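# Insert matching-button relay into the black rack's free slot

## Task

Among the loose relays (small transparent boxes with a colored button on one end), pick the one whose button color is the same as the two relays already seated in the black rack. Place it into the single empty pocket of the rack with its button facing up, and press it fully down. Neither of the two relays already in the rack may be raised or come out of it, or the task counts as failed.

## Robot and tools

ROBOT. Two FANUC CRX-5iA arms, left_arm and right_arm, each with a two-finger parallel gripper that opens to 50 mm. Calibrated base positions: left_arm about (+0.004, +0.391, +0.032) m, right_arm about (-0.057, -0.427, +0.032) m, both nearly unrotated. Two head cameras sit on a stand behind the arms.

FRAMES. Scene frame: origin at table-top height, halfway between the nominal bases; +z up, +x out over the table, left_arm toward +y (arm names do not match image sides). Reported positions, quaternions (wxyz) and Hand targets are in the scene frame. Offsets you send are along the current Hand target's own axes. Gripper axes: fingers point along +z, close along x; a camera block juts about 10 cm toward the gripper's -y and turns with it. end_effector_position is the point between the pads; fingertips extend 17.5 mm past it. Reported poses may be off by a few cm, more at long reach.

ROW FORMAT (used by execute_actions and move). One flat list of 18 numbers covering both arms, always all 18 even if one arm moves: left dx, dy, dz, rx, ry, rz, gripper position, force_limit, speed, then the same nine for the right arm. Pose numbers are offsets, not poses, counted from that arm's Hand target at the start of the action or move, in its own axes; range -1 to 1, where 1.0 = 0.6 m or 180 degrees; rx, ry, rz form one rotation vector. Sending six zeros re-requests the current Hand target (holds the arm). Gripper numbers are absolute commands in [-1, 1]: position +1 fully open (50 mm), about -0.65 pads meet, -1 close until blocked (use this to grip). force_limit: -1 about 20 N per pad, 0 about 102 N, +1 about 185 N. speed: -1 is 20 mm/s, 0 is 85, +1 is 150. Both start at +1. To leave a gripper unchanged, resend its last three values; a 0 is a real command.

TOOLS.
- execute_actions(actions, cameras): actions is a list of actions; each action is a list of up to 15 rows, one per 1/30 s step; a shorter list keeps its last row for the remaining steps. Every row counts from the same start pose, not the previous row; a new action starts from the new Hand target, so repeated offsets accumulate. An empty actions list returns state plus all camera images.
- move(target, speed, blend, blocking, cameras): straight-line path to one row, or up to 15 rows, all offsets taken from the same starting Hand targets. speed is top path speed in m/s (0.002 to 1, default 0.25; rotation up to twice that in rad/s), one value or one per target. blend in m rounds corners between listed targets; 0 stops at each. Whole move capped at 10 s. blocking=false returns after about 0.5 s while motion continues. The result adds a move: line such as done, off_target, moving, held or fault, plus limits=paced (pose clipped) or limits=held (steps withheld). Paths do not avoid obstacles or the other arm; faster moves lag and stray more.
- wait(seconds 0 to 10, cameras): lets time pass while arms keep their last command.
- stop(cameras): brakes a running move; fingers continue.
- zoom_image(camera, region [x0, y0, x1, y1]): enlarges part of the latest image, at most 504x504 pixels, origin top-left. Cameras: cam_head_left, cam_head_right, cam_left_wrist, cam_right_wrist, all 672x504. Calibration (K, distortion, T_world_to_cam) is given for projecting scene points.
- read_manual(section): licence texts only.
- finished_scene(scene): ends the current scene permanently; pass its number. Call nothing else after it in the same reply.

CONTROL DETAILS. Each step the commanded pose is clipped to within 70 mm and 16 degrees of the measured gripper pose, so one action may fall short; Hand target then shows the clipped pose. A gripper may settle short of its target; a new command (even zeros) asks again, or send the remaining gap as an offset. To end a push, command the target back past the gripper.

RESULTS. Per arm: end_effector_position (m), quaternion, Hand target, Tool commands, joint velocities (may read within noise), flange force along the gripper's x y z (includes held weight; noisy, no reading near singularities), and step readings of position after action calls. object_status: 0 moving, 1 blocked while opening, 2 blocked while closing (a grip), 3 reached requested opening or pads met (usually nothing held). Check for 2 after closing. position_measured in counts: opening is about (250 - value) x 0.202 mm. A new position number resets status to 0; force_limit and speed changes only apply with a position change of at least 0.01. With force_limit -1, status stays 2 even if the object slips out.

AVOID. Arms are stiff: aiming even slightly beyond a firm contact can trigger a fault. An arm stops for 10 s if a joint's contact torque hits its limit (147 N m for the three base joints, 36.8 N m for the wrist joints) or outside force reaches 150 N. Sustained loads, stretched reach or pushing toward unreachable poses heat motors (MOTOR HOT warning, then a 30-60 s brake). Keep the arms apart: a moderate hit, or one gripper closing on the other's fingers, can fail the scene; the clearance check does not guarantee separation. Do not drop parts, release them while moving, slam or hit things, or push hard; nothing may fall or be left off the table. Loose objects may get brief random nudges. When inserting, press gently and keep the seated relays in place.

Each tool is called after ">>>" as name(argument=value, ...), one argument or row to a line, values as JSON.

## Session

>>> execute_actions(
  actions=[],
)

Scene clock: 0.00 s.
left_arm: end_effector_position=(+0.1828, +0.5774, +0.2355) position_measured=3 object_status=3 end_effector_quat_wxyz=(-0.491, -0.323, +0.585, -0.559) | right_arm: end_effector_position=(+0.5415, +0.0378, +0.1575) position_measured=3 object_status=3 end_effector_quat_wxyz=(+0.078, +0.398, +0.914, +0.022)
Joint positions: left_arm=[1.38 0.688 -0.197 0.014 -2.364 1.236] | right_arm=[0.898 0.765 0.618 0.143 -1.341 -0.167]
Joint velocities: within noise
Flange force (N): no reading
Hand target: left_arm +0.1828, +0.5774, +0.2355; -0.491, -0.323, +0.585, -0.559 | right_arm +0.5415, +0.0378, +0.1575; +0.078, +0.398, +0.914, +0.022
Tool commands: left_gripper/position=+1.0 left_gripper/force_limit=+1.0 left_gripper/speed=+1.0 right_gripper/position=+1.0 right_gripper/force_limit=+1.0 right_gripper/speed=+1.0
camera_calibration:
cam_left_wrist: T_world_to_cam=[[-0.298512, 0.137449, 0.944457, -0.231991], [-0.806138, 0.493428, -0.326604, -0.0426833], [-0.510913, -0.858858, -0.0364915, 0.72783], [0, 0, 0, 1]] pos_world=[0.268197, 0.67805, 0.231724]
cam_right_wrist: T_world_to_cam=[[-0.661451, 0.736545, -0.141363, 0.358803], [0.617603, 0.641867, 0.454504, -0.422195], [0.425499, 0.213326, -0.879456, 0.0298905], [0, 0, 0, 1]] pos_world=[0.485361, 0.000341895, 0.268898]

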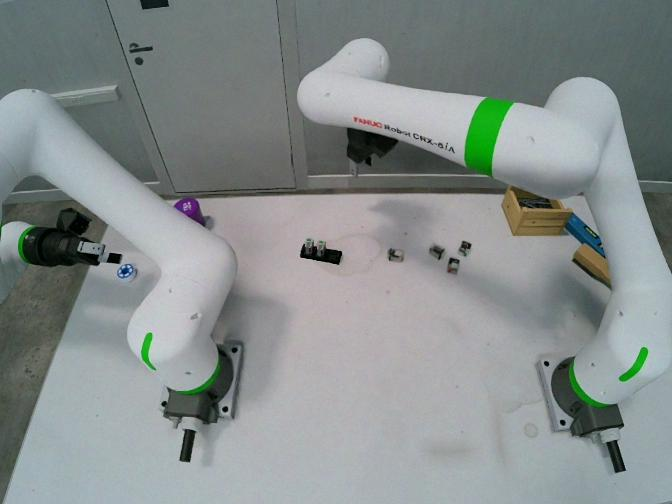

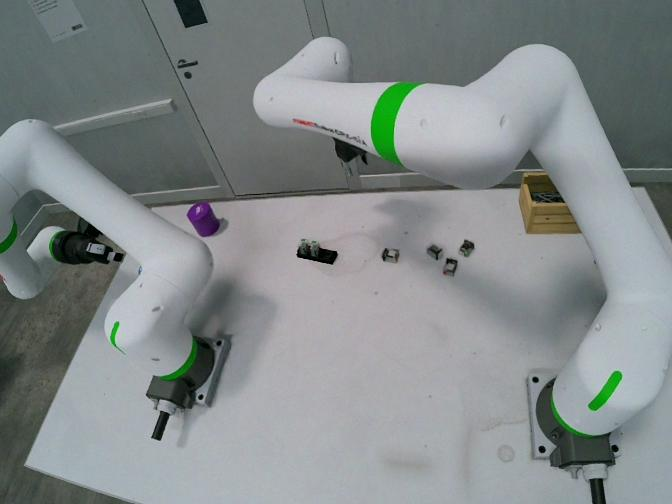

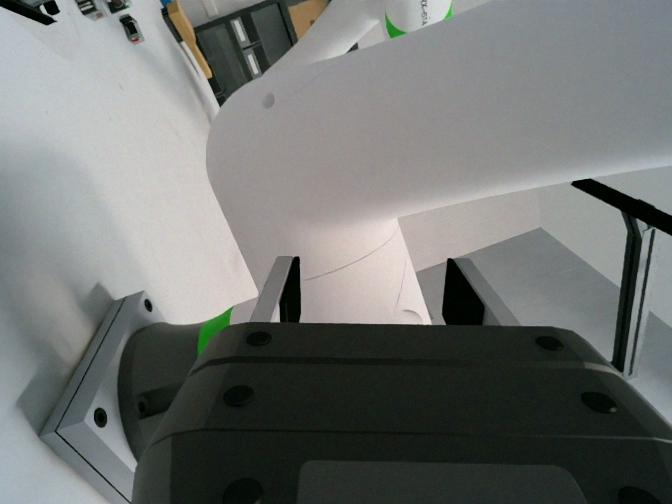

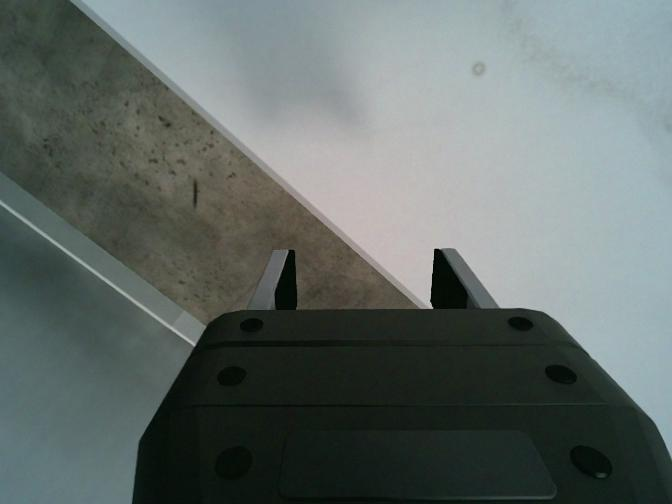

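>>> zoom_image(
  camera="cam_head_left",
  region=[290, 225, 350, 270],
)

>>> zoom_image(
  camera="cam_head_left",
  region=[380, 230, 480, 280],
)

>>> zoom_image(
  camera="cam_head_right",
  region=[375, 230, 485, 285],
)

Scaled by 8.400 from the camera's 672x504 image, which has a finer 960x720 frame.

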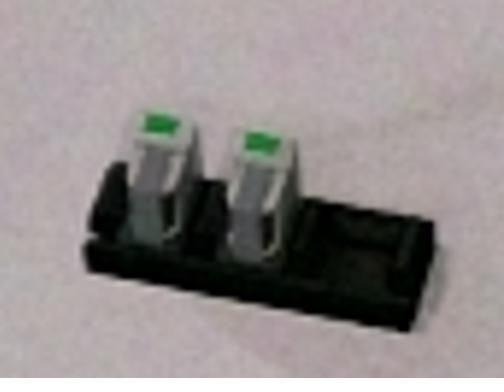

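Scaled by 5.040 from the camera's 672x504 image, which has a finer 960x720 frame.

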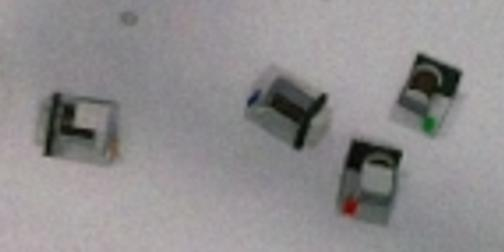

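Scaled by 4.582 from the camera's 672x504 image, which has a finer 960x720 frame.

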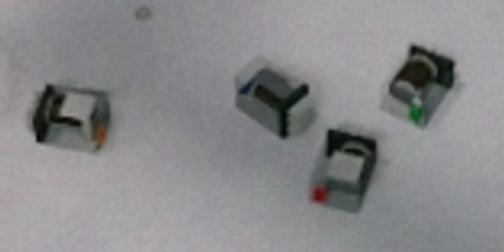

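>>> move(
  target=[0,0,0,0,0,0,1,1,1,-0.1735,-0.545,-0.0388,-0.0324,0.0578,-0.759,1,1,1],
  speed=0.5,
  cameras=["cam_right_wrist","cam_head_left","cam_head_right"],
)

Scene clock: 19.23 s.
left_arm: end_effector_position=(+0.1828, +0.5774, +0.2355) position_measured=3 object_status=3 end_effector_quat_wxyz=(-0.491, -0.323, +0.585, -0.559) | right_arm: end_effector_position=(+0.3710, -0.2610, +0.1600) position_measured=3 object_status=3 end_effector_quat_wxyz=(+0.000, +0.707, -0.707, +0.000)
Joint positions: left_arm=[1.38 0.688 -0.197 0.014 -2.364 1.236] | right_arm=[0.666 0.093 -0.265 0 -1.212 2.483]
Flange force (N): left_arm=[-1.2 -0.6 -4.2] | right_arm=[1.9 2.6 2.3]
Hand target: left_arm +0.1828, +0.5774, +0.2355; -0.491, -0.323, +0.585, -0.559 | right_arm +0.3711, -0.2609, +0.1600; +0.000, +0.707, -0.707, +0.000
Off the commanded pose: left_arm 0.000 m, 0 deg | right_arm 0.000 m, 0 deg.
move: done
camera_calibration:
cam_right_wrist: T_world_to_cam=[[-0.0105088, -0.999798, -0.0171067, -0.248034], [-0.931791, 0.0035834, 0.362977, 0.29664], [-0.362842, 0.0197543, -0.931641, 0.418619], [0, 0, 0, 1]] pos_world=[0.425693, -0.257316, 0.278087]
Images, in order (width x height): cam_head_left 672x504, cam_head_right 672x504, cam_right_wrist 672x504.

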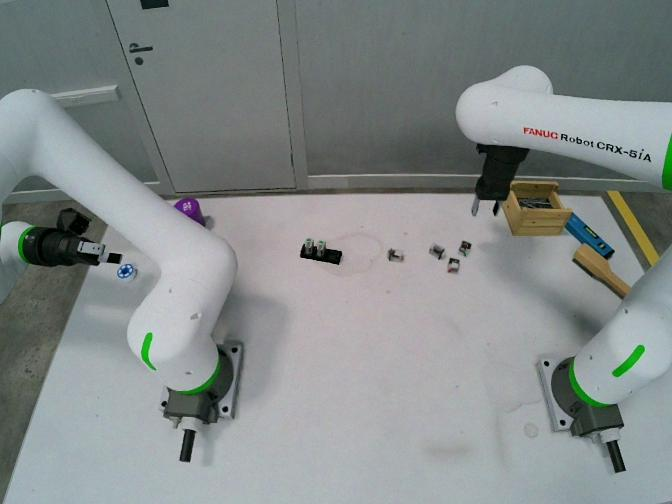

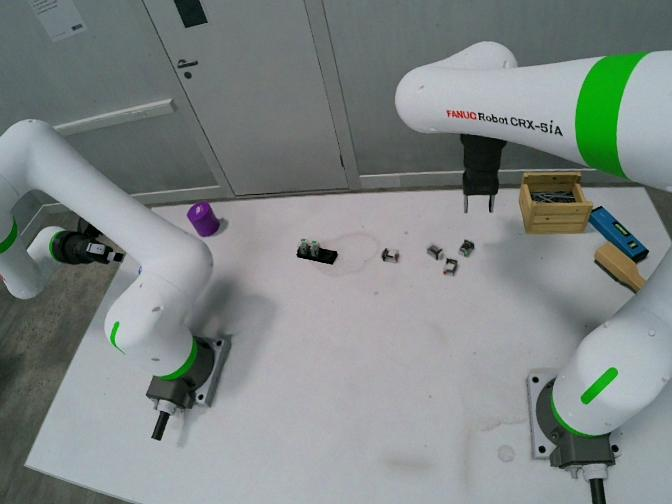

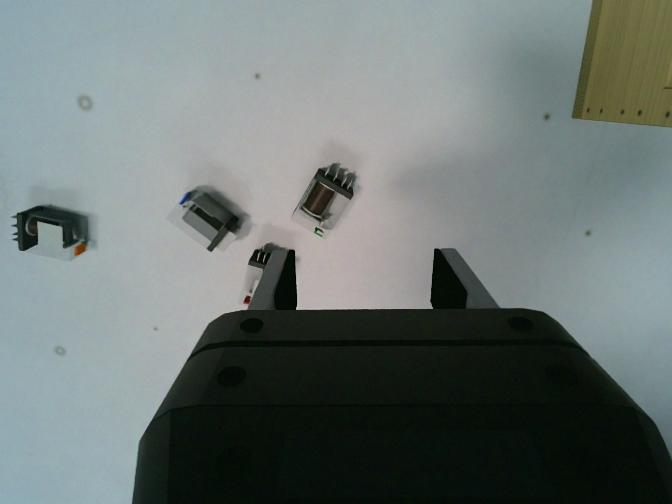

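>>> zoom_image(
  camera="cam_right_wrist",
  region=[160, 150, 380, 315],
)

Scaled by 2.291 from the camera's 672x504 image, which has a finer 960x720 frame.

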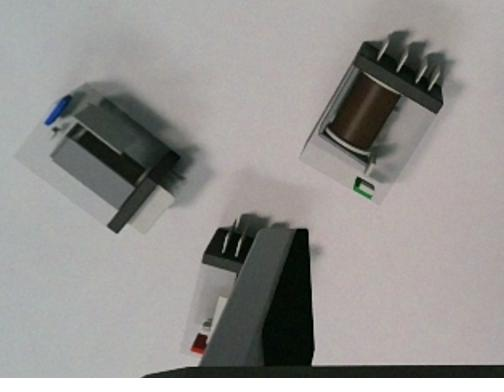

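>>> move(
  target=[0,0,0,0,0,0,1,1,1,-0.0833,0.1183,0.1357,0.2444,0.0632,0.1526,0.75,-0.8,0],
  cameras=["cam_right_wrist","cam_head_left","cam_head_right"],
)

>>> zoom_image(
  camera="cam_right_wrist",
  region=[180, 60, 500, 320],
)

>>> zoom_image(
  camera="cam_head_left",
  region=[410, 200, 530, 290],
)

>>> zoom_image(
  camera="cam_head_right",
  region=[410, 200, 530, 290],
)

Scene clock: 54.73 s.
left_arm: end_effector_position=(+0.1828, +0.5774, +0.2355) position_measured=3 object_status=3 end_effector_quat_wxyz=(-0.491, -0.323, +0.585, -0.559) | right_arm: end_effector_position=(+0.3002, -0.2109, +0.0785) position_measured=41 object_status=3 end_effector_quat_wxyz=(+0.194, -0.469, +0.796, -0.330)
Joint positions: left_arm=[1.38 0.688 -0.197 0.014 -2.364 1.236] | right_arm=[1.327 0.127 -0.929 0.937 -1.015 0.595]
Flange force (N): left_arm=[-1.6 -1.4 -3.1] | right_arm=[2.0 0.0 0.6]
Hand target: left_arm +0.1828, +0.5774, +0.2355; -0.491, -0.323, +0.585, -0.559 | right_arm +0.3002, -0.2109, +0.0785; +0.194, -0.469, +0.796, -0.330
Off the commanded pose: left_arm 0.000 m, 0 deg | right_arm 0.000 m, 0 deg.
move: done
camera_calibration:
cam_right_wrist: T_world_to_cam=[[-0.480544, -0.876759, -0.0192659, -0.0329437], [-0.79926, 0.446897, -0.401828, 0.373768], [0.360917, -0.177698, -0.915512, 0.0558928], [0, 0, 0, 1]] pos_world=[0.262734, -0.185987, 0.200726]
Images, in order (width x height): cam_head_left 672x504, cam_head_right 672x504, cam_right_wrist 672x504.

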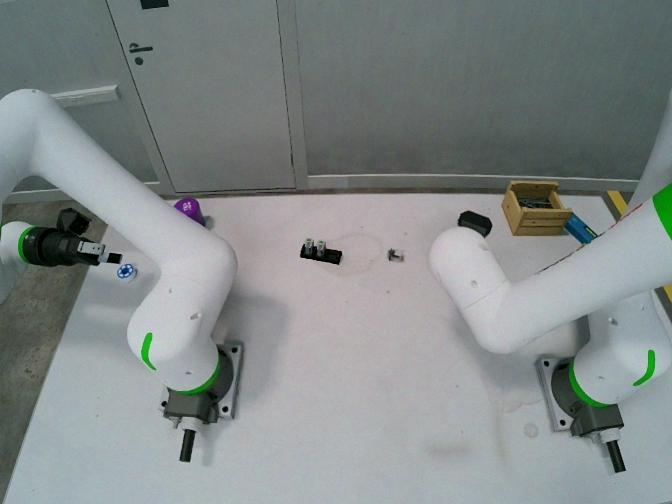

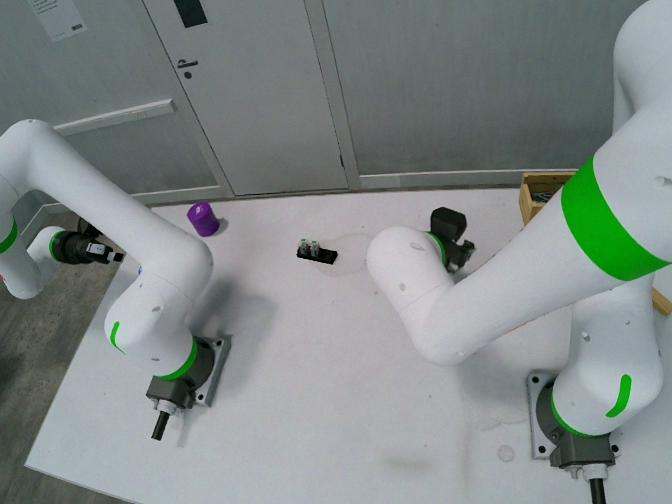

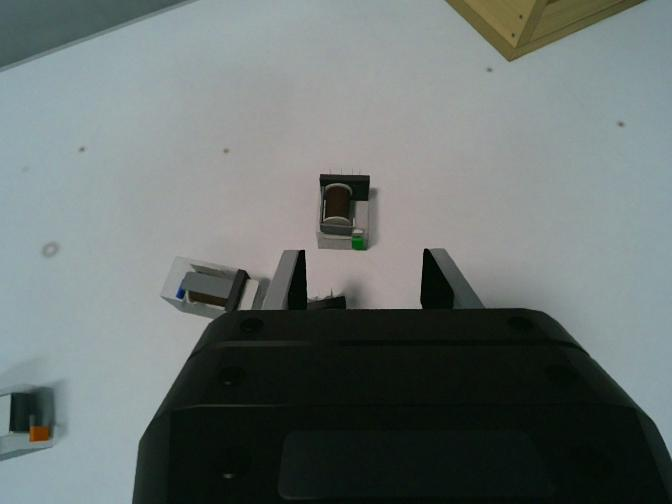

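Scaled by 1.575 from the camera's 672x504 image, which has a finer 960x720 frame.

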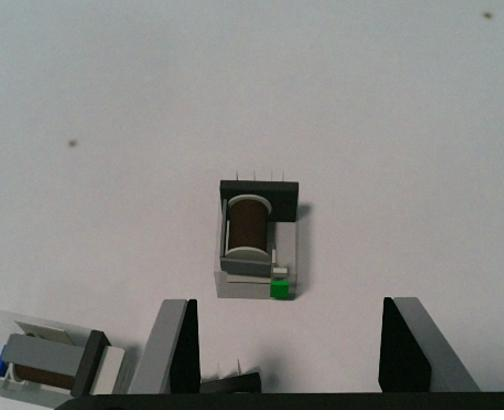

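Scaled by 4.200 from the camera's 672x504 image, which has a finer 960x720 frame.

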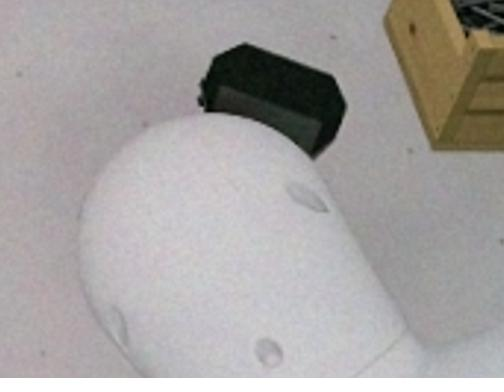

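Scaled by 4.200 from the camera's 672x504 image, which has a finer 960x720 frame.

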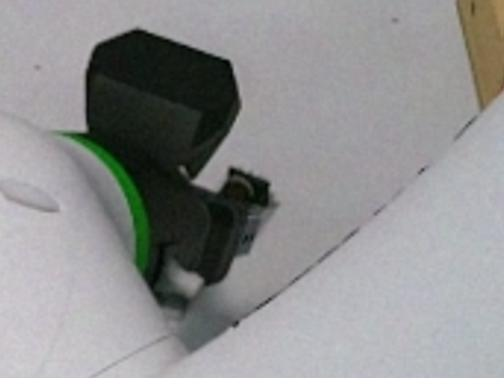

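>>> move(
  target=[0,0,0,0,0,0,1,1,1,-0.0102,0.011,0.078,0,0,0,0.75,-0.8,0],
  speed=0.12,
  cameras=["cam_right_wrist"],
)

>>> zoom_image(
  camera="cam_right_wrist",
  region=[200, 120, 500, 320],
)

Scene clock: 65.67 s.
left_arm: end_effector_position=(+0.1828, +0.5774, +0.2355) position_measured=3 object_status=3 end_effector_quat_wxyz=(-0.491, -0.323, +0.585, -0.559) | right_arm: end_effector_position=(+0.3280, -0.2193, +0.0408) position_measured=41 object_status=3 end_effector_quat_wxyz=(+0.194, -0.469, +0.796, -0.330)
Joint positions: left_arm=[1.38 0.688 -0.197 0.014 -2.364 1.236] | right_arm=[1.193 0.229 -0.951 1.111 -0.9 0.504]
Flange force (N): left_arm=[-0.6 -0.8 -4.3] | right_arm=[3.0 -0.2 0.6]
Hand target: left_arm +0.1828, +0.5774, +0.2355; -0.491, -0.323, +0.585, -0.559 | right_arm +0.3280, -0.2194, +0.0408; +0.194, -0.469, +0.796, -0.330
Off the commanded pose: left_arm 0.000 m, 0 deg | right_arm 0.000 m, 0 deg.
move: done
camera_calibration:
cam_right_wrist: T_world_to_cam=[[-0.480544, -0.876759, -0.0192659, -0.0276757], [-0.79926, 0.446897, -0.401828, 0.384592], [0.360917, -0.177698, -0.915512, 0.00985186], [0, 0, 0, 1]] pos_world=[0.290534, -0.194387, 0.163026]
Images, in order (width x height): cam_right_wrist 672x504.

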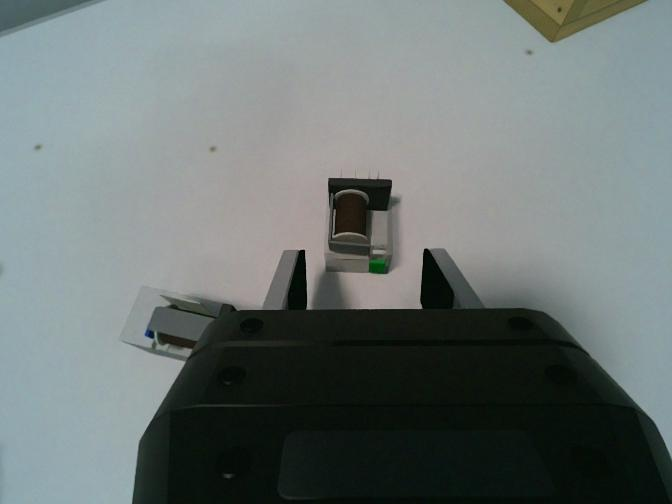

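Scaled by 1.680 from the camera's 672x504 image, which has a finer 960x720 frame.

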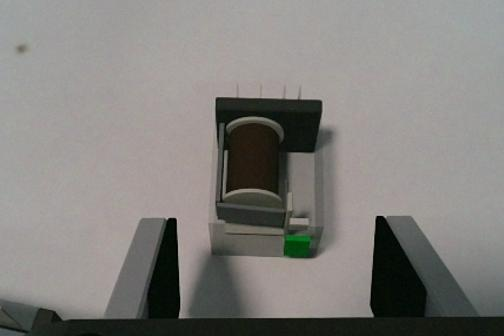

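>>> move(
  target=[0,0,0,0,0,0,1,1,1,-0.0027,0,0.053,0,0,0,0.75,-0.8,0],
  speed=0.05,
  cameras=["cam_right_wrist","cam_head_right"],
)

>>> zoom_image(
  camera="cam_right_wrist",
  region=[200, 120, 500, 320],
)

>>> zoom_image(
  camera="cam_head_right",
  region=[430, 220, 500, 280],
)

Scene clock: 70.00 s.
left_arm: end_effector_position=(+0.1828, +0.5774, +0.2355) position_measured=3 object_status=3 end_effector_quat_wxyz=(-0.491, -0.323, +0.585, -0.559) | right_arm: end_effector_position=(+0.3485, -0.2287, +0.0185) position_measured=41 object_status=3 end_effector_quat_wxyz=(+0.194, -0.469, +0.796, -0.330)
Joint positions: left_arm=[1.38 0.688 -0.197 0.014 -2.364 1.236] | right_arm=[1.084 0.29 -0.96 1.256 -0.839 0.437]
Flange force (N): left_arm=[-1.1 -1.5 -3.1] | right_arm=[15.9 -80.3 -120.3]
Hand target: left_arm +0.1828, +0.5774, +0.2355; -0.491, -0.323, +0.585, -0.559 | right_arm +0.3484, -0.2288, +0.0183; +0.194, -0.469, +0.796, -0.330
Off the commanded pose: left_arm 0.000 m, 0 deg | right_arm 0.000 m, 0 deg.
move: done
camera_calibration:
cam_right_wrist: T_world_to_cam=[[-0.480442, -0.876807, -0.0196203, -0.0264861], [-0.799144, 0.446883, -0.402075, 0.396213], [0.36131, -0.177494, -0.915396, -0.0197338], [0, 0, 0, 1]] pos_world=[0.311036, -0.203787, 0.140724]
Images, in order (width x height): cam_head_right 672x504, cam_right_wrist 672x504.

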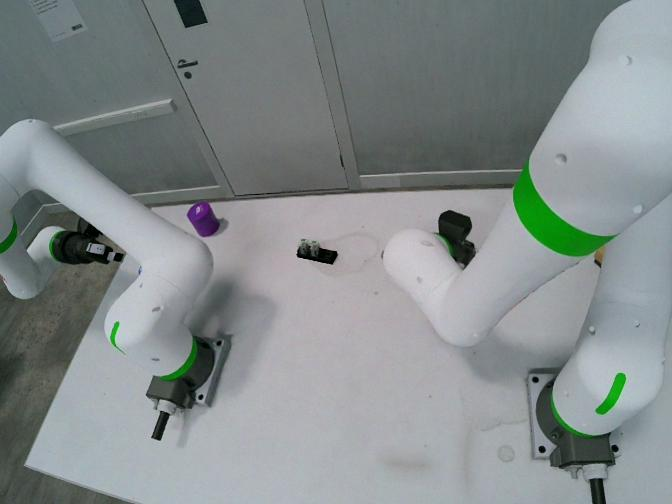

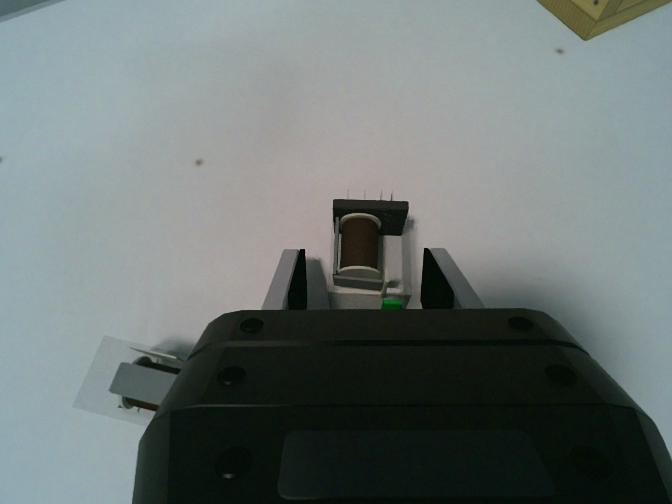

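Scaled by 1.680 from the camera's 672x504 image, which has a finer 960x720 frame.

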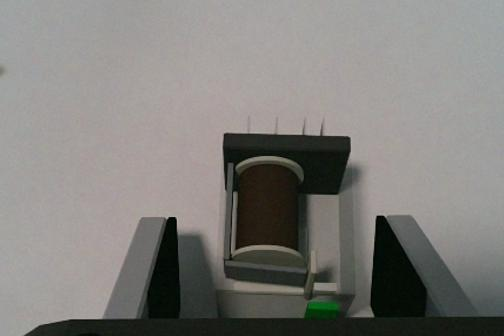

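Scaled by 7.200 from the camera's 672x504 image, which has a finer 960x720 frame.

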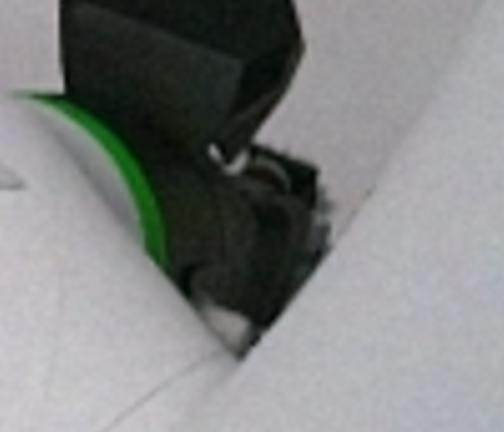

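>>> move(
  target=[
    [0,0,0,0,0,0,1,1,1,0.0037,-0.0041,-0.0041,0,0,0,0.75,-0.8,0],
    [0,0,0,0,0,0,1,1,1,0.0037,-0.0041,-0.0041,0,0,0,-1,-0.6,-0.8],
  ],
  speed=0.03,
  cameras=["cam_right_wrist"],
)

>>> zoom_image(
  camera="cam_right_wrist",
  region=[200, 120, 500, 320],
)

Scene clock: 73.70 s.
left_arm: end_effector_position=(+0.1828, +0.5774, +0.2355) position_measured=3 object_status=3 end_effector_quat_wxyz=(-0.491, -0.323, +0.585, -0.559) | right_arm: end_effector_position=(+0.3489, -0.2291, +0.0204) position_measured=41 object_status=3 end_effector_quat_wxyz=(+0.195, -0.468, +0.796, -0.332)
Joint positions: left_arm=[1.38 0.688 -0.197 0.014 -2.364 1.236] | right_arm=[1.086 0.287 -0.959 1.252 -0.845 0.44]
Flange force (N): left_arm=[-1.0 -0.9 -2.7] | right_arm=[2.0 -6.7 -5.9]
Flange force when the fault began (N): right_arm=[14.8 -86.2 -125.3]
Hand target: left_arm +0.1828, +0.5774, +0.2355; -0.491, -0.323, +0.585, -0.559 | right_arm +0.3489, -0.2291, +0.0204; +0.195, -0.468, +0.796, -0.332 (not the last commanded pose)
Tool commands: left_gripper/position=+1.0 left_gripper/force_limit=+1.0 left_gripper/speed=+1.0 right_gripper/position=+0.74902 right_gripper/force_limit=-0.796078 right_gripper/speed=+0.003922
Off the commanded pose: left_arm 0.000 m, 0 deg.
FORCE FAULT: contact force on the right arm reached its limit, and that arm stopped. The contact can be on any part of that arm, not only on its tool. So far the stop counts as 6 of the actions that you can send in this scene. That arm ran no command of this call. That arm is still stopped at the end of this call. That arm stays stopped for about 6 more seconds. Until then a move that you send moves the other arm only, and its call returns only when the move has ended. Once the stop has ended, the next robot result says so. If the stop ends while you think or write, that arm runs what you send next, counted from a new Hand target: where the arm stands when the stop ends. While its stop runs, that arm takes no new command, but its gripper still runs the gripper command that each later call begins with. Until it ends, the stop uses up actions while you think or wait. An arm that is not stopped still takes commands.
move: fault (right_arm); path passed 0 of 2 targets; target 2's new numbers were not sent
camera_calibration:
cam_right_wrist: T_world_to_cam=[[-0.481245, -0.876378, -0.0190983, -0.0261862], [-0.797319, 0.446677, -0.40591, 0.396883], [0.364261, -0.180115, -0.913714, -0.0198007], [0, 0, 0, 1]] pos_world=[0.311053, -0.203794, 0.142506]
Images, in order (width x height): cam_right_wrist 672x504.

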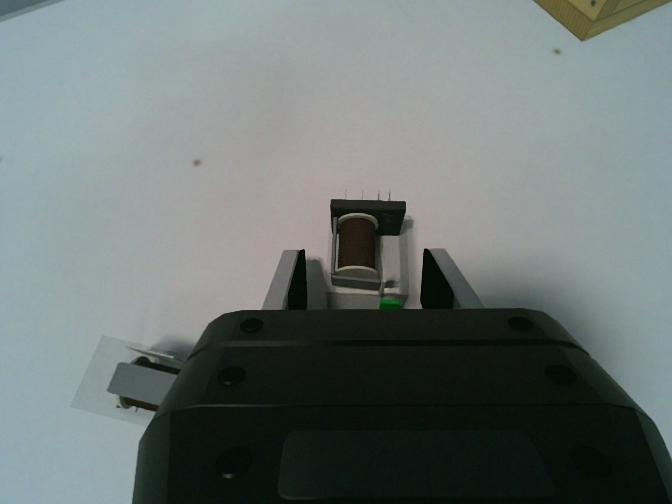

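Scaled by 1.680 from the camera's 672x504 image, which has a finer 960x720 frame.

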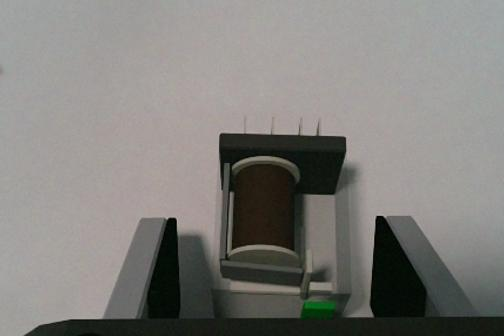

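>>> wait(
  seconds=4,
)

>>> move(
  target=[
    [0,0,0,0,0,0,1,1,1,0.002,-0.0018,-0.0018,0,0,0,0.75,-0.6,-0.8],
    [0,0,0,0,0,0,1,1,1,0.002,-0.0018,-0.0018,0,0,0,-1,-0.6,-0.8],
  ],
  speed=0.03,
  cameras=["cam_right_wrist"],
)

Scene clock: 79.03 s.
left_arm: end_effector_position=(+0.1828, +0.5774, +0.2355) position_measured=3 object_status=3 end_effector_quat_wxyz=(-0.491, -0.323, +0.585, -0.559) | right_arm: end_effector_position=(+0.3489, -0.2291, +0.0204) position_measured=41 object_status=3 end_effector_quat_wxyz=(+0.195, -0.468, +0.796, -0.332)
Joint positions: left_arm=[1.38 0.688 -0.197 0.014 -2.364 1.236] | right_arm=[1.086 0.287 -0.959 1.252 -0.845 0.44]
Flange force (N): left_arm=[-0.9 -1.4 -3.3] | right_arm=[1.6 -6.3 -5.3]
Hand target: left_arm +0.1828, +0.5774, +0.2355; -0.491, -0.323, +0.585, -0.559 | right_arm +0.3489, -0.2291, +0.0204; +0.195, -0.468, +0.796, -0.332 (not the last commanded pose)
Tool commands: left_gripper/position=+1.0 left_gripper/force_limit=+1.0 left_gripper/speed=+1.0 right_gripper/position=+0.74902 right_gripper/force_limit=-0.796078 right_gripper/speed=+0.003922
Off the commanded pose: left_arm 0.000 m, 0 deg.
FORCE FAULT, CONTINUED: the right arm was still stopped when this call began, by the force fault that an earlier result reported. Since the last result the stop counts as 10 of the actions that you can send in this scene. That arm is still stopped at the end of this call. That arm stays stopped for about 1 more second. If the stop ends while you think or write, that arm runs what you send next, counted from a new Hand target: where the arm stands when the stop ends. While its stop runs, that arm takes no new command, but its gripper still runs the gripper command that each later call begins with.
wait: 4.00 s; at rest from the start

Scene clock: 80.03 s.
left_arm: end_effector_position=(+0.1828, +0.5774, +0.2355) position_measured=3 object_status=3 end_effector_quat_wxyz=(-0.491, -0.323, +0.585, -0.559) | right_arm: end_effector_position=(+0.3489, -0.2291, +0.0204) position_measured=41 object_status=3 end_effector_quat_wxyz=(+0.195, -0.468, +0.796, -0.332)
Joint positions: left_arm=[1.38 0.688 -0.197 0.014 -2.364 1.236] | right_arm=[1.086 0.287 -0.959 1.252 -0.845 0.44]
Flange force (N): left_arm=[-1.3 -1.6 -3.1] | right_arm=[1.9 -6.7 -5.5]
Hand target: left_arm +0.1828, +0.5774, +0.2355; -0.491, -0.323, +0.585, -0.559 | right_arm +0.3489, -0.2291, +0.0204; +0.195, -0.468, +0.796, -0.332 (not the last commanded pose)
Tool commands: left_gripper/position=+1.0 left_gripper/force_limit=+1.0 left_gripper/speed=+1.0 right_gripper/position=+0.74902 right_gripper/force_limit=-0.796078 right_gripper/speed=+0.003922
Off the commanded pose: left_arm 0.000 m, 0 deg.
FORCE FAULT, CONTINUED: the right arm was still stopped when this call began, by the force fault that an earlier result reported. That arm ran no command of this call. That arm is still stopped at the end of this call. That arm stays stopped for about 1 more second. If the stop ends while you think or write, that arm runs what you send next, counted from a new Hand target: where the arm stands when the stop ends. While its stop runs, that arm takes no new command, but its gripper still runs the gripper command that each later call begins with.
move: done (left_arm), not run (right_arm; its earlier fault stop)
camera_calibration:
cam_right_wrist: T_world_to_cam=[[-0.481245, -0.876378, -0.0190983, -0.0261862], [-0.797319, 0.446677, -0.40591, 0.396883], [0.364261, -0.180115, -0.913714, -0.0198007], [0, 0, 0, 1]] pos_world=[0.311053, -0.203794, 0.142506]
Images, in order (width x height): cam_right_wrist 672x504.

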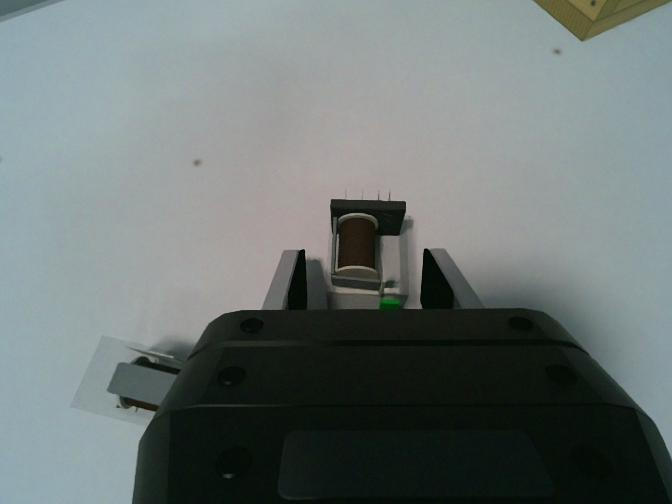

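>>> wait(
  seconds=1.5,
)

>>> move(
  target=[
    [0,0,0,0,0,0,1,1,1,0.002,-0.0018,-0.0018,0,0,0,0.75,-0.6,-0.8],
    [0,0,0,0,0,0,1,1,1,0.002,-0.0018,-0.0018,0,0,0,-1,-0.6,-0.8],
  ],
  speed=0.03,
  cameras=["cam_right_wrist"],
)

>>> zoom_image(
  camera="cam_right_wrist",
  region=[200, 120, 500, 320],
)

Scene clock: 84.97 s.
left_arm: end_effector_position=(+0.1828, +0.5774, +0.2355) position_measured=3 object_status=3 end_effector_quat_wxyz=(-0.491, -0.323, +0.585, -0.559) | right_arm: end_effector_position=(+0.3489, -0.2291, +0.0204) position_measured=41 object_status=3 end_effector_quat_wxyz=(+0.195, -0.468, +0.796, -0.332)
Joint positions: left_arm=[1.38 0.688 -0.197 0.014 -2.364 1.236] | right_arm=[1.086 0.287 -0.959 1.252 -0.845 0.44]
Flange force (N): left_arm=[-1.6 -1.6 -4.1] | right_arm=[1.8 -6.7 -5.6]
Hand target: left_arm +0.1828, +0.5774, +0.2355; -0.491, -0.323, +0.585, -0.559 | right_arm +0.3489, -0.2291, +0.0204; +0.195, -0.468, +0.796, -0.332 (not the last commanded pose)
Tool commands: left_gripper/position=+1.0 left_gripper/force_limit=+1.0 left_gripper/speed=+1.0 right_gripper/position=+0.74902 right_gripper/force_limit=-0.796078 right_gripper/speed=+0.003922
Off the commanded pose: left_arm 0.000 m, 0 deg.
FORCE FAULT, CONTINUED: the right arm's stop, for the force fault that an earlier result reported, is over. That arm's target is now where it stood when the stop ended, not its last command. That arm accepts commands again.
wait: 1.50 s; at rest from the start

Scene clock: 86.37 s.
left_arm: end_effector_position=(+0.1828, +0.5774, +0.2355) position_measured=3 object_status=3 end_effector_quat_wxyz=(-0.491, -0.323, +0.585, -0.559) | right_arm: end_effector_position=(+0.3484, -0.2301, +0.0220) position_measured=118 object_status=2 end_effector_quat_wxyz=(+0.195, -0.468, +0.796, -0.332)
Joint positions: left_arm=[1.38 0.688 -0.197 0.014 -2.364 1.236] | right_arm=[1.087 0.281 -0.962 1.248 -0.846 0.444]
Flange force (N): left_arm=[-0.8 -1.2 -2.9] | right_arm=[2.6 -0.4 0.7]
Hand target: left_arm +0.1828, +0.5774, +0.2355; -0.491, -0.323, +0.585, -0.559 | right_arm +0.3484, -0.2301, +0.0220; +0.195, -0.468, +0.796, -0.332
Off the commanded pose: left_arm 0.000 m, 0 deg | right_arm 0.000 m, 0 deg.
move: done
camera_calibration:
cam_right_wrist: T_world_to_cam=[[-0.481284, -0.876356, -0.0191184, -0.0273907], [-0.797295, 0.44672, -0.405909, 0.397506], [0.364261, -0.180114, -0.913714, -0.0184097], [0, 0, 0, 1]] pos_world=[0.310453, -0.204894, 0.144006]
Images, in order (width x height): cam_right_wrist 672x504.

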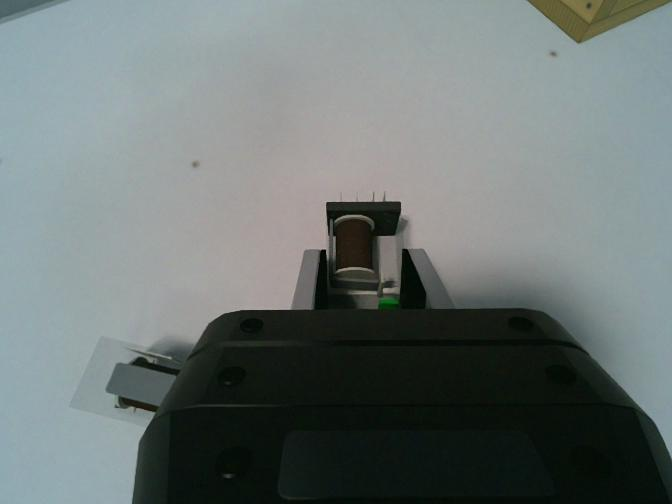

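Scaled by 1.680 from the camera's 672x504 image, which has a finer 960x720 frame.

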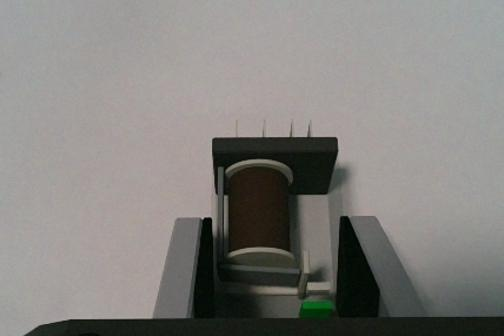

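>>> move(
  target=[
    [0,0,0,0,0,0,1,1,1,0,-0.0825,-0.0825,0,0,0,-1,-0.6,-0.8],
    [0,0,0,0,0,0,1,1,1,-0.568,0.038,-0.4573,-0.2158,0.1599,0.3836,-1,-0.6,-0.8],
  ],
  speed=[0.12,0.4],
  blend=[0.02,0],
  cameras=["cam_right_wrist","cam_head_left","cam_head_right"],
)

>>> zoom_image(
  camera="cam_right_wrist",
  region=[180, 60, 500, 320],
)

Scene clock: 100.30 s.
left_arm: end_effector_position=(+0.1828, +0.5774, +0.2355) position_measured=3 object_status=3 end_effector_quat_wxyz=(-0.491, -0.323, +0.585, -0.559) | right_arm: end_effector_position=(+0.3296, +0.1702, +0.1989) position_measured=118 object_status=2 end_effector_quat_wxyz=(+0.000, +0.106, +0.994, +0.000)
Joint positions: left_arm=[1.38 0.688 -0.197 0.014 -2.364 1.236] | right_arm=[1.188 0.719 0.692 0 -1.543 0.178]
Flange force (N): left_arm=[-0.8 -1.2 -3.0] | right_arm=[0.1 -2.4 3.7]
Hand target: left_arm +0.1828, +0.5774, +0.2355; -0.491, -0.323, +0.585, -0.559 | right_arm +0.3296, +0.1703, +0.1989; +0.000, +0.106, +0.994, +0.000
Off the commanded pose: left_arm 0.000 m, 0 deg | right_arm 0.000 m, 0 deg.
move: done
camera_calibration:
cam_right_wrist: T_world_to_cam=[[-0.97525, 0.220441, -0.0171446, 0.293551], [0.199283, 0.909934, 0.36374, -0.284856], [0.0957838, 0.351321, -0.931343, 0.223704], [0, 0, 0, 1]] pos_world=[0.321625, 0.115898, 0.316992]
Images, in order (width x height): cam_head_left 672x504, cam_head_right 672x504, cam_right_wrist 672x504.

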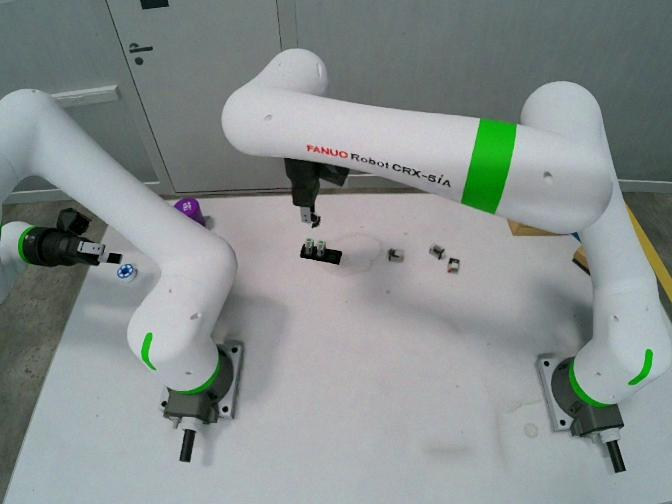

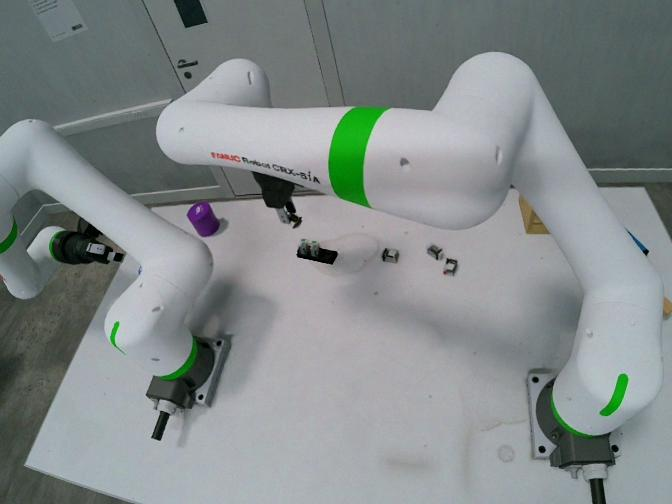

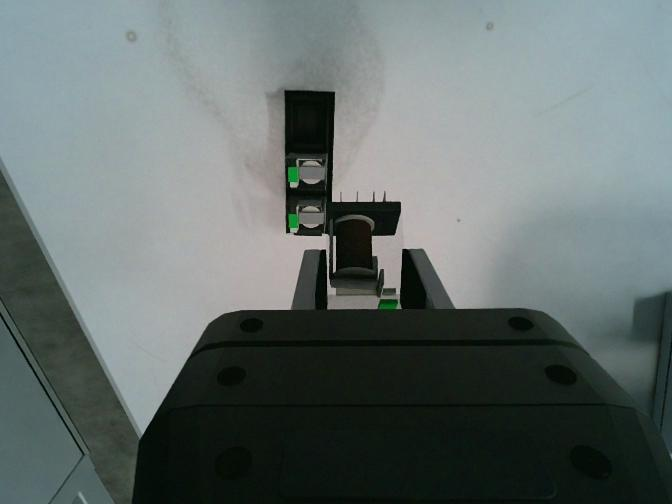

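Scaled by 1.575 from the camera's 672x504 image, which has a finer 960x720 frame.

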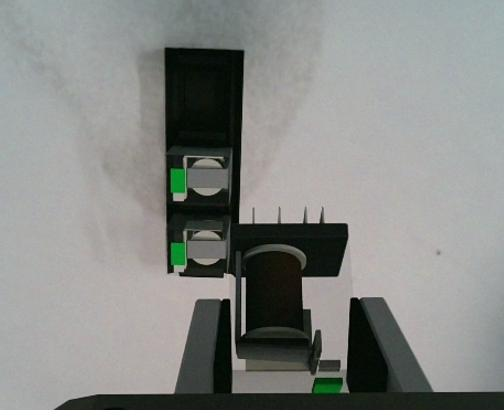

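>>> zoom_image(
  camera="cam_right_wrist",
  region=[265, 80, 355, 170],
)

>>> zoom_image(
  camera="cam_right_wrist",
  region=[265, 150, 425, 310],
)

Scaled by 5.600 from the camera's 672x504 image, which has a finer 960x720 frame.

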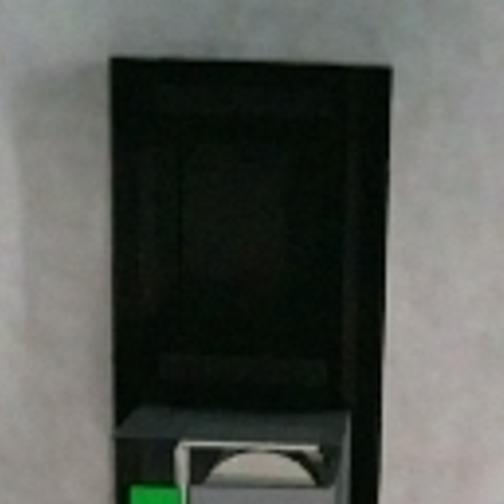

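Scaled by 3.150 from the camera's 672x504 image, which has a finer 960x720 frame.

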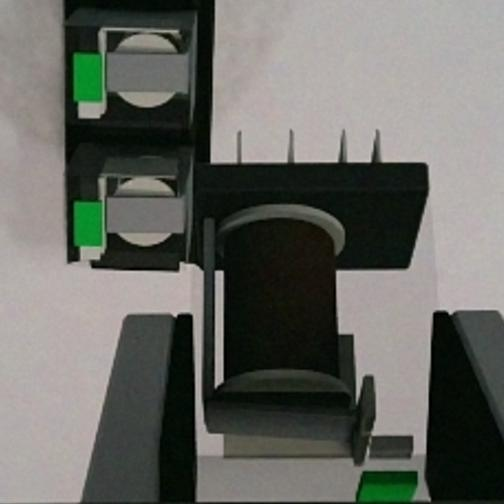

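>>> move(
  target=[0,0,0,0,0,0,1,1,1,-0.0527,-0.0805,0.1898,-0.25,-0.0034,0.0079,-1,-0.6,-0.8],
  speed=0.15,
  cameras=["cam_right_wrist","cam_head_left","cam_head_right"],
)

>>> zoom_image(
  camera="cam_right_wrist",
  region=[220, 100, 500, 320],
)

>>> zoom_image(
  camera="cam_head_left",
  region=[280, 200, 380, 280],
)

>>> zoom_image(
  camera="cam_head_right",
  region=[280, 200, 380, 280],
)

Scene clock: 129.43 s.
left_arm: end_effector_position=(+0.1828, +0.5774, +0.2355) position_measured=3 object_status=3 end_effector_quat_wxyz=(-0.491, -0.323, +0.585, -0.559) | right_arm: end_effector_position=(+0.3503, +0.1164, +0.0850) position_measured=118 object_status=2 end_effector_quat_wxyz=(+0.046, +0.110, +0.917, +0.380)
Joint positions: left_arm=[1.38 0.688 -0.197 0.014 -2.364 1.236] | right_arm=[0.95 0.365 -0.16 -0.757 -0.402 0.998]
Flange force (N): left_arm=[-1.1 -1.1 -3.5] | right_arm=[0.0 -3.4 0.2]
Hand target: left_arm +0.1828, +0.5774, +0.2355; -0.491, -0.323, +0.585, -0.559 | right_arm +0.3503, +0.1164, +0.0850; +0.046, +0.110, +0.917, +0.380
Off the commanded pose: left_arm 0.000 m, 0 deg | right_arm 0.000 m, 0 deg.
move: done
camera_calibration:
cam_right_wrist: T_world_to_cam=[[-0.966912, 0.255052, -0.0055058, 0.315701], [0.0975187, 0.389468, 0.915863, -0.149302], [0.235737, 0.885022, -0.401453, -0.0216354], [0, 0, 0, 1]] pos_world=[0.324915, -0.003224, 0.129793]
Images, in order (width x height): cam_head_left 672x504, cam_head_right 672x504, cam_right_wrist 672x504.

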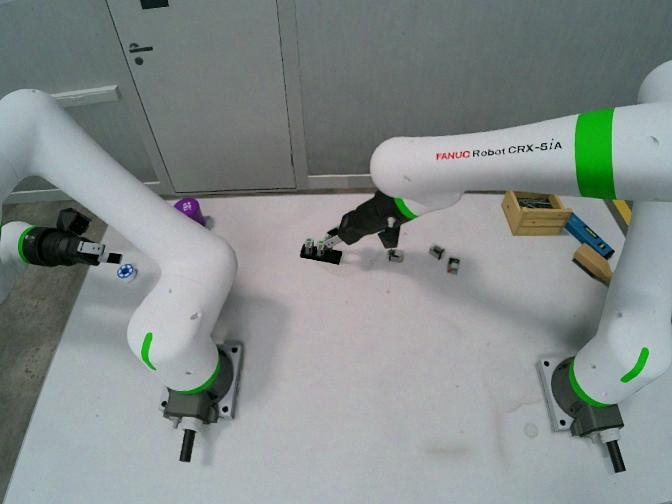

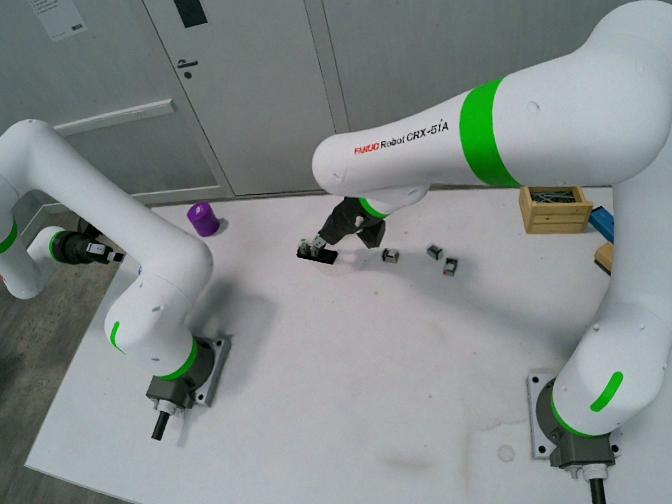

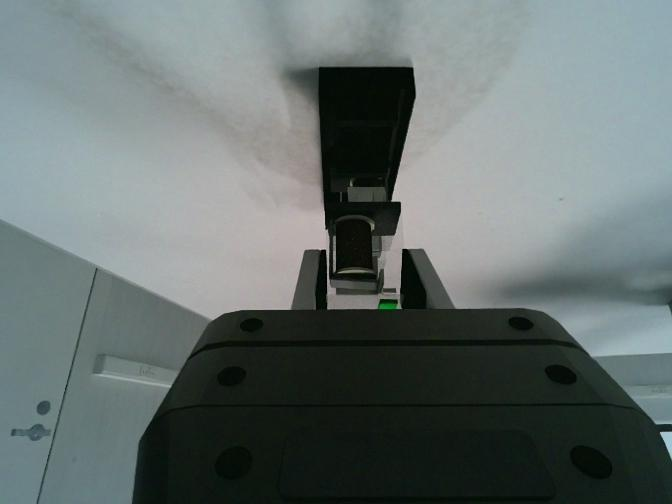

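Scaled by 1.800 from the camera's 672x504 image, which has a finer 960x720 frame.

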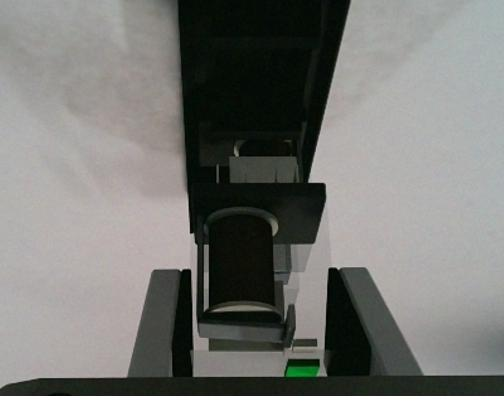

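Scaled by 5.040 from the camera's 672x504 image, which has a finer 960x720 frame.

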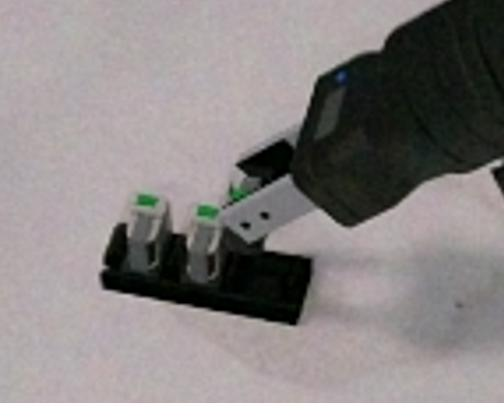

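Scaled by 5.040 from the camera's 672x504 image, which has a finer 960x720 frame.

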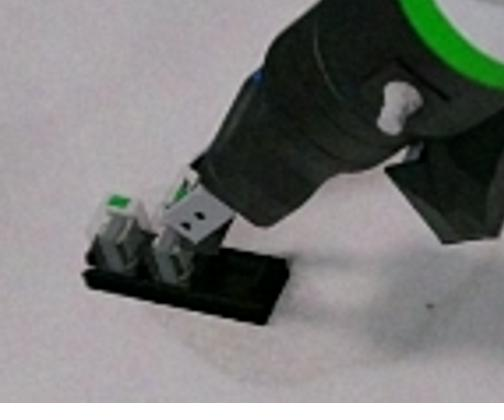

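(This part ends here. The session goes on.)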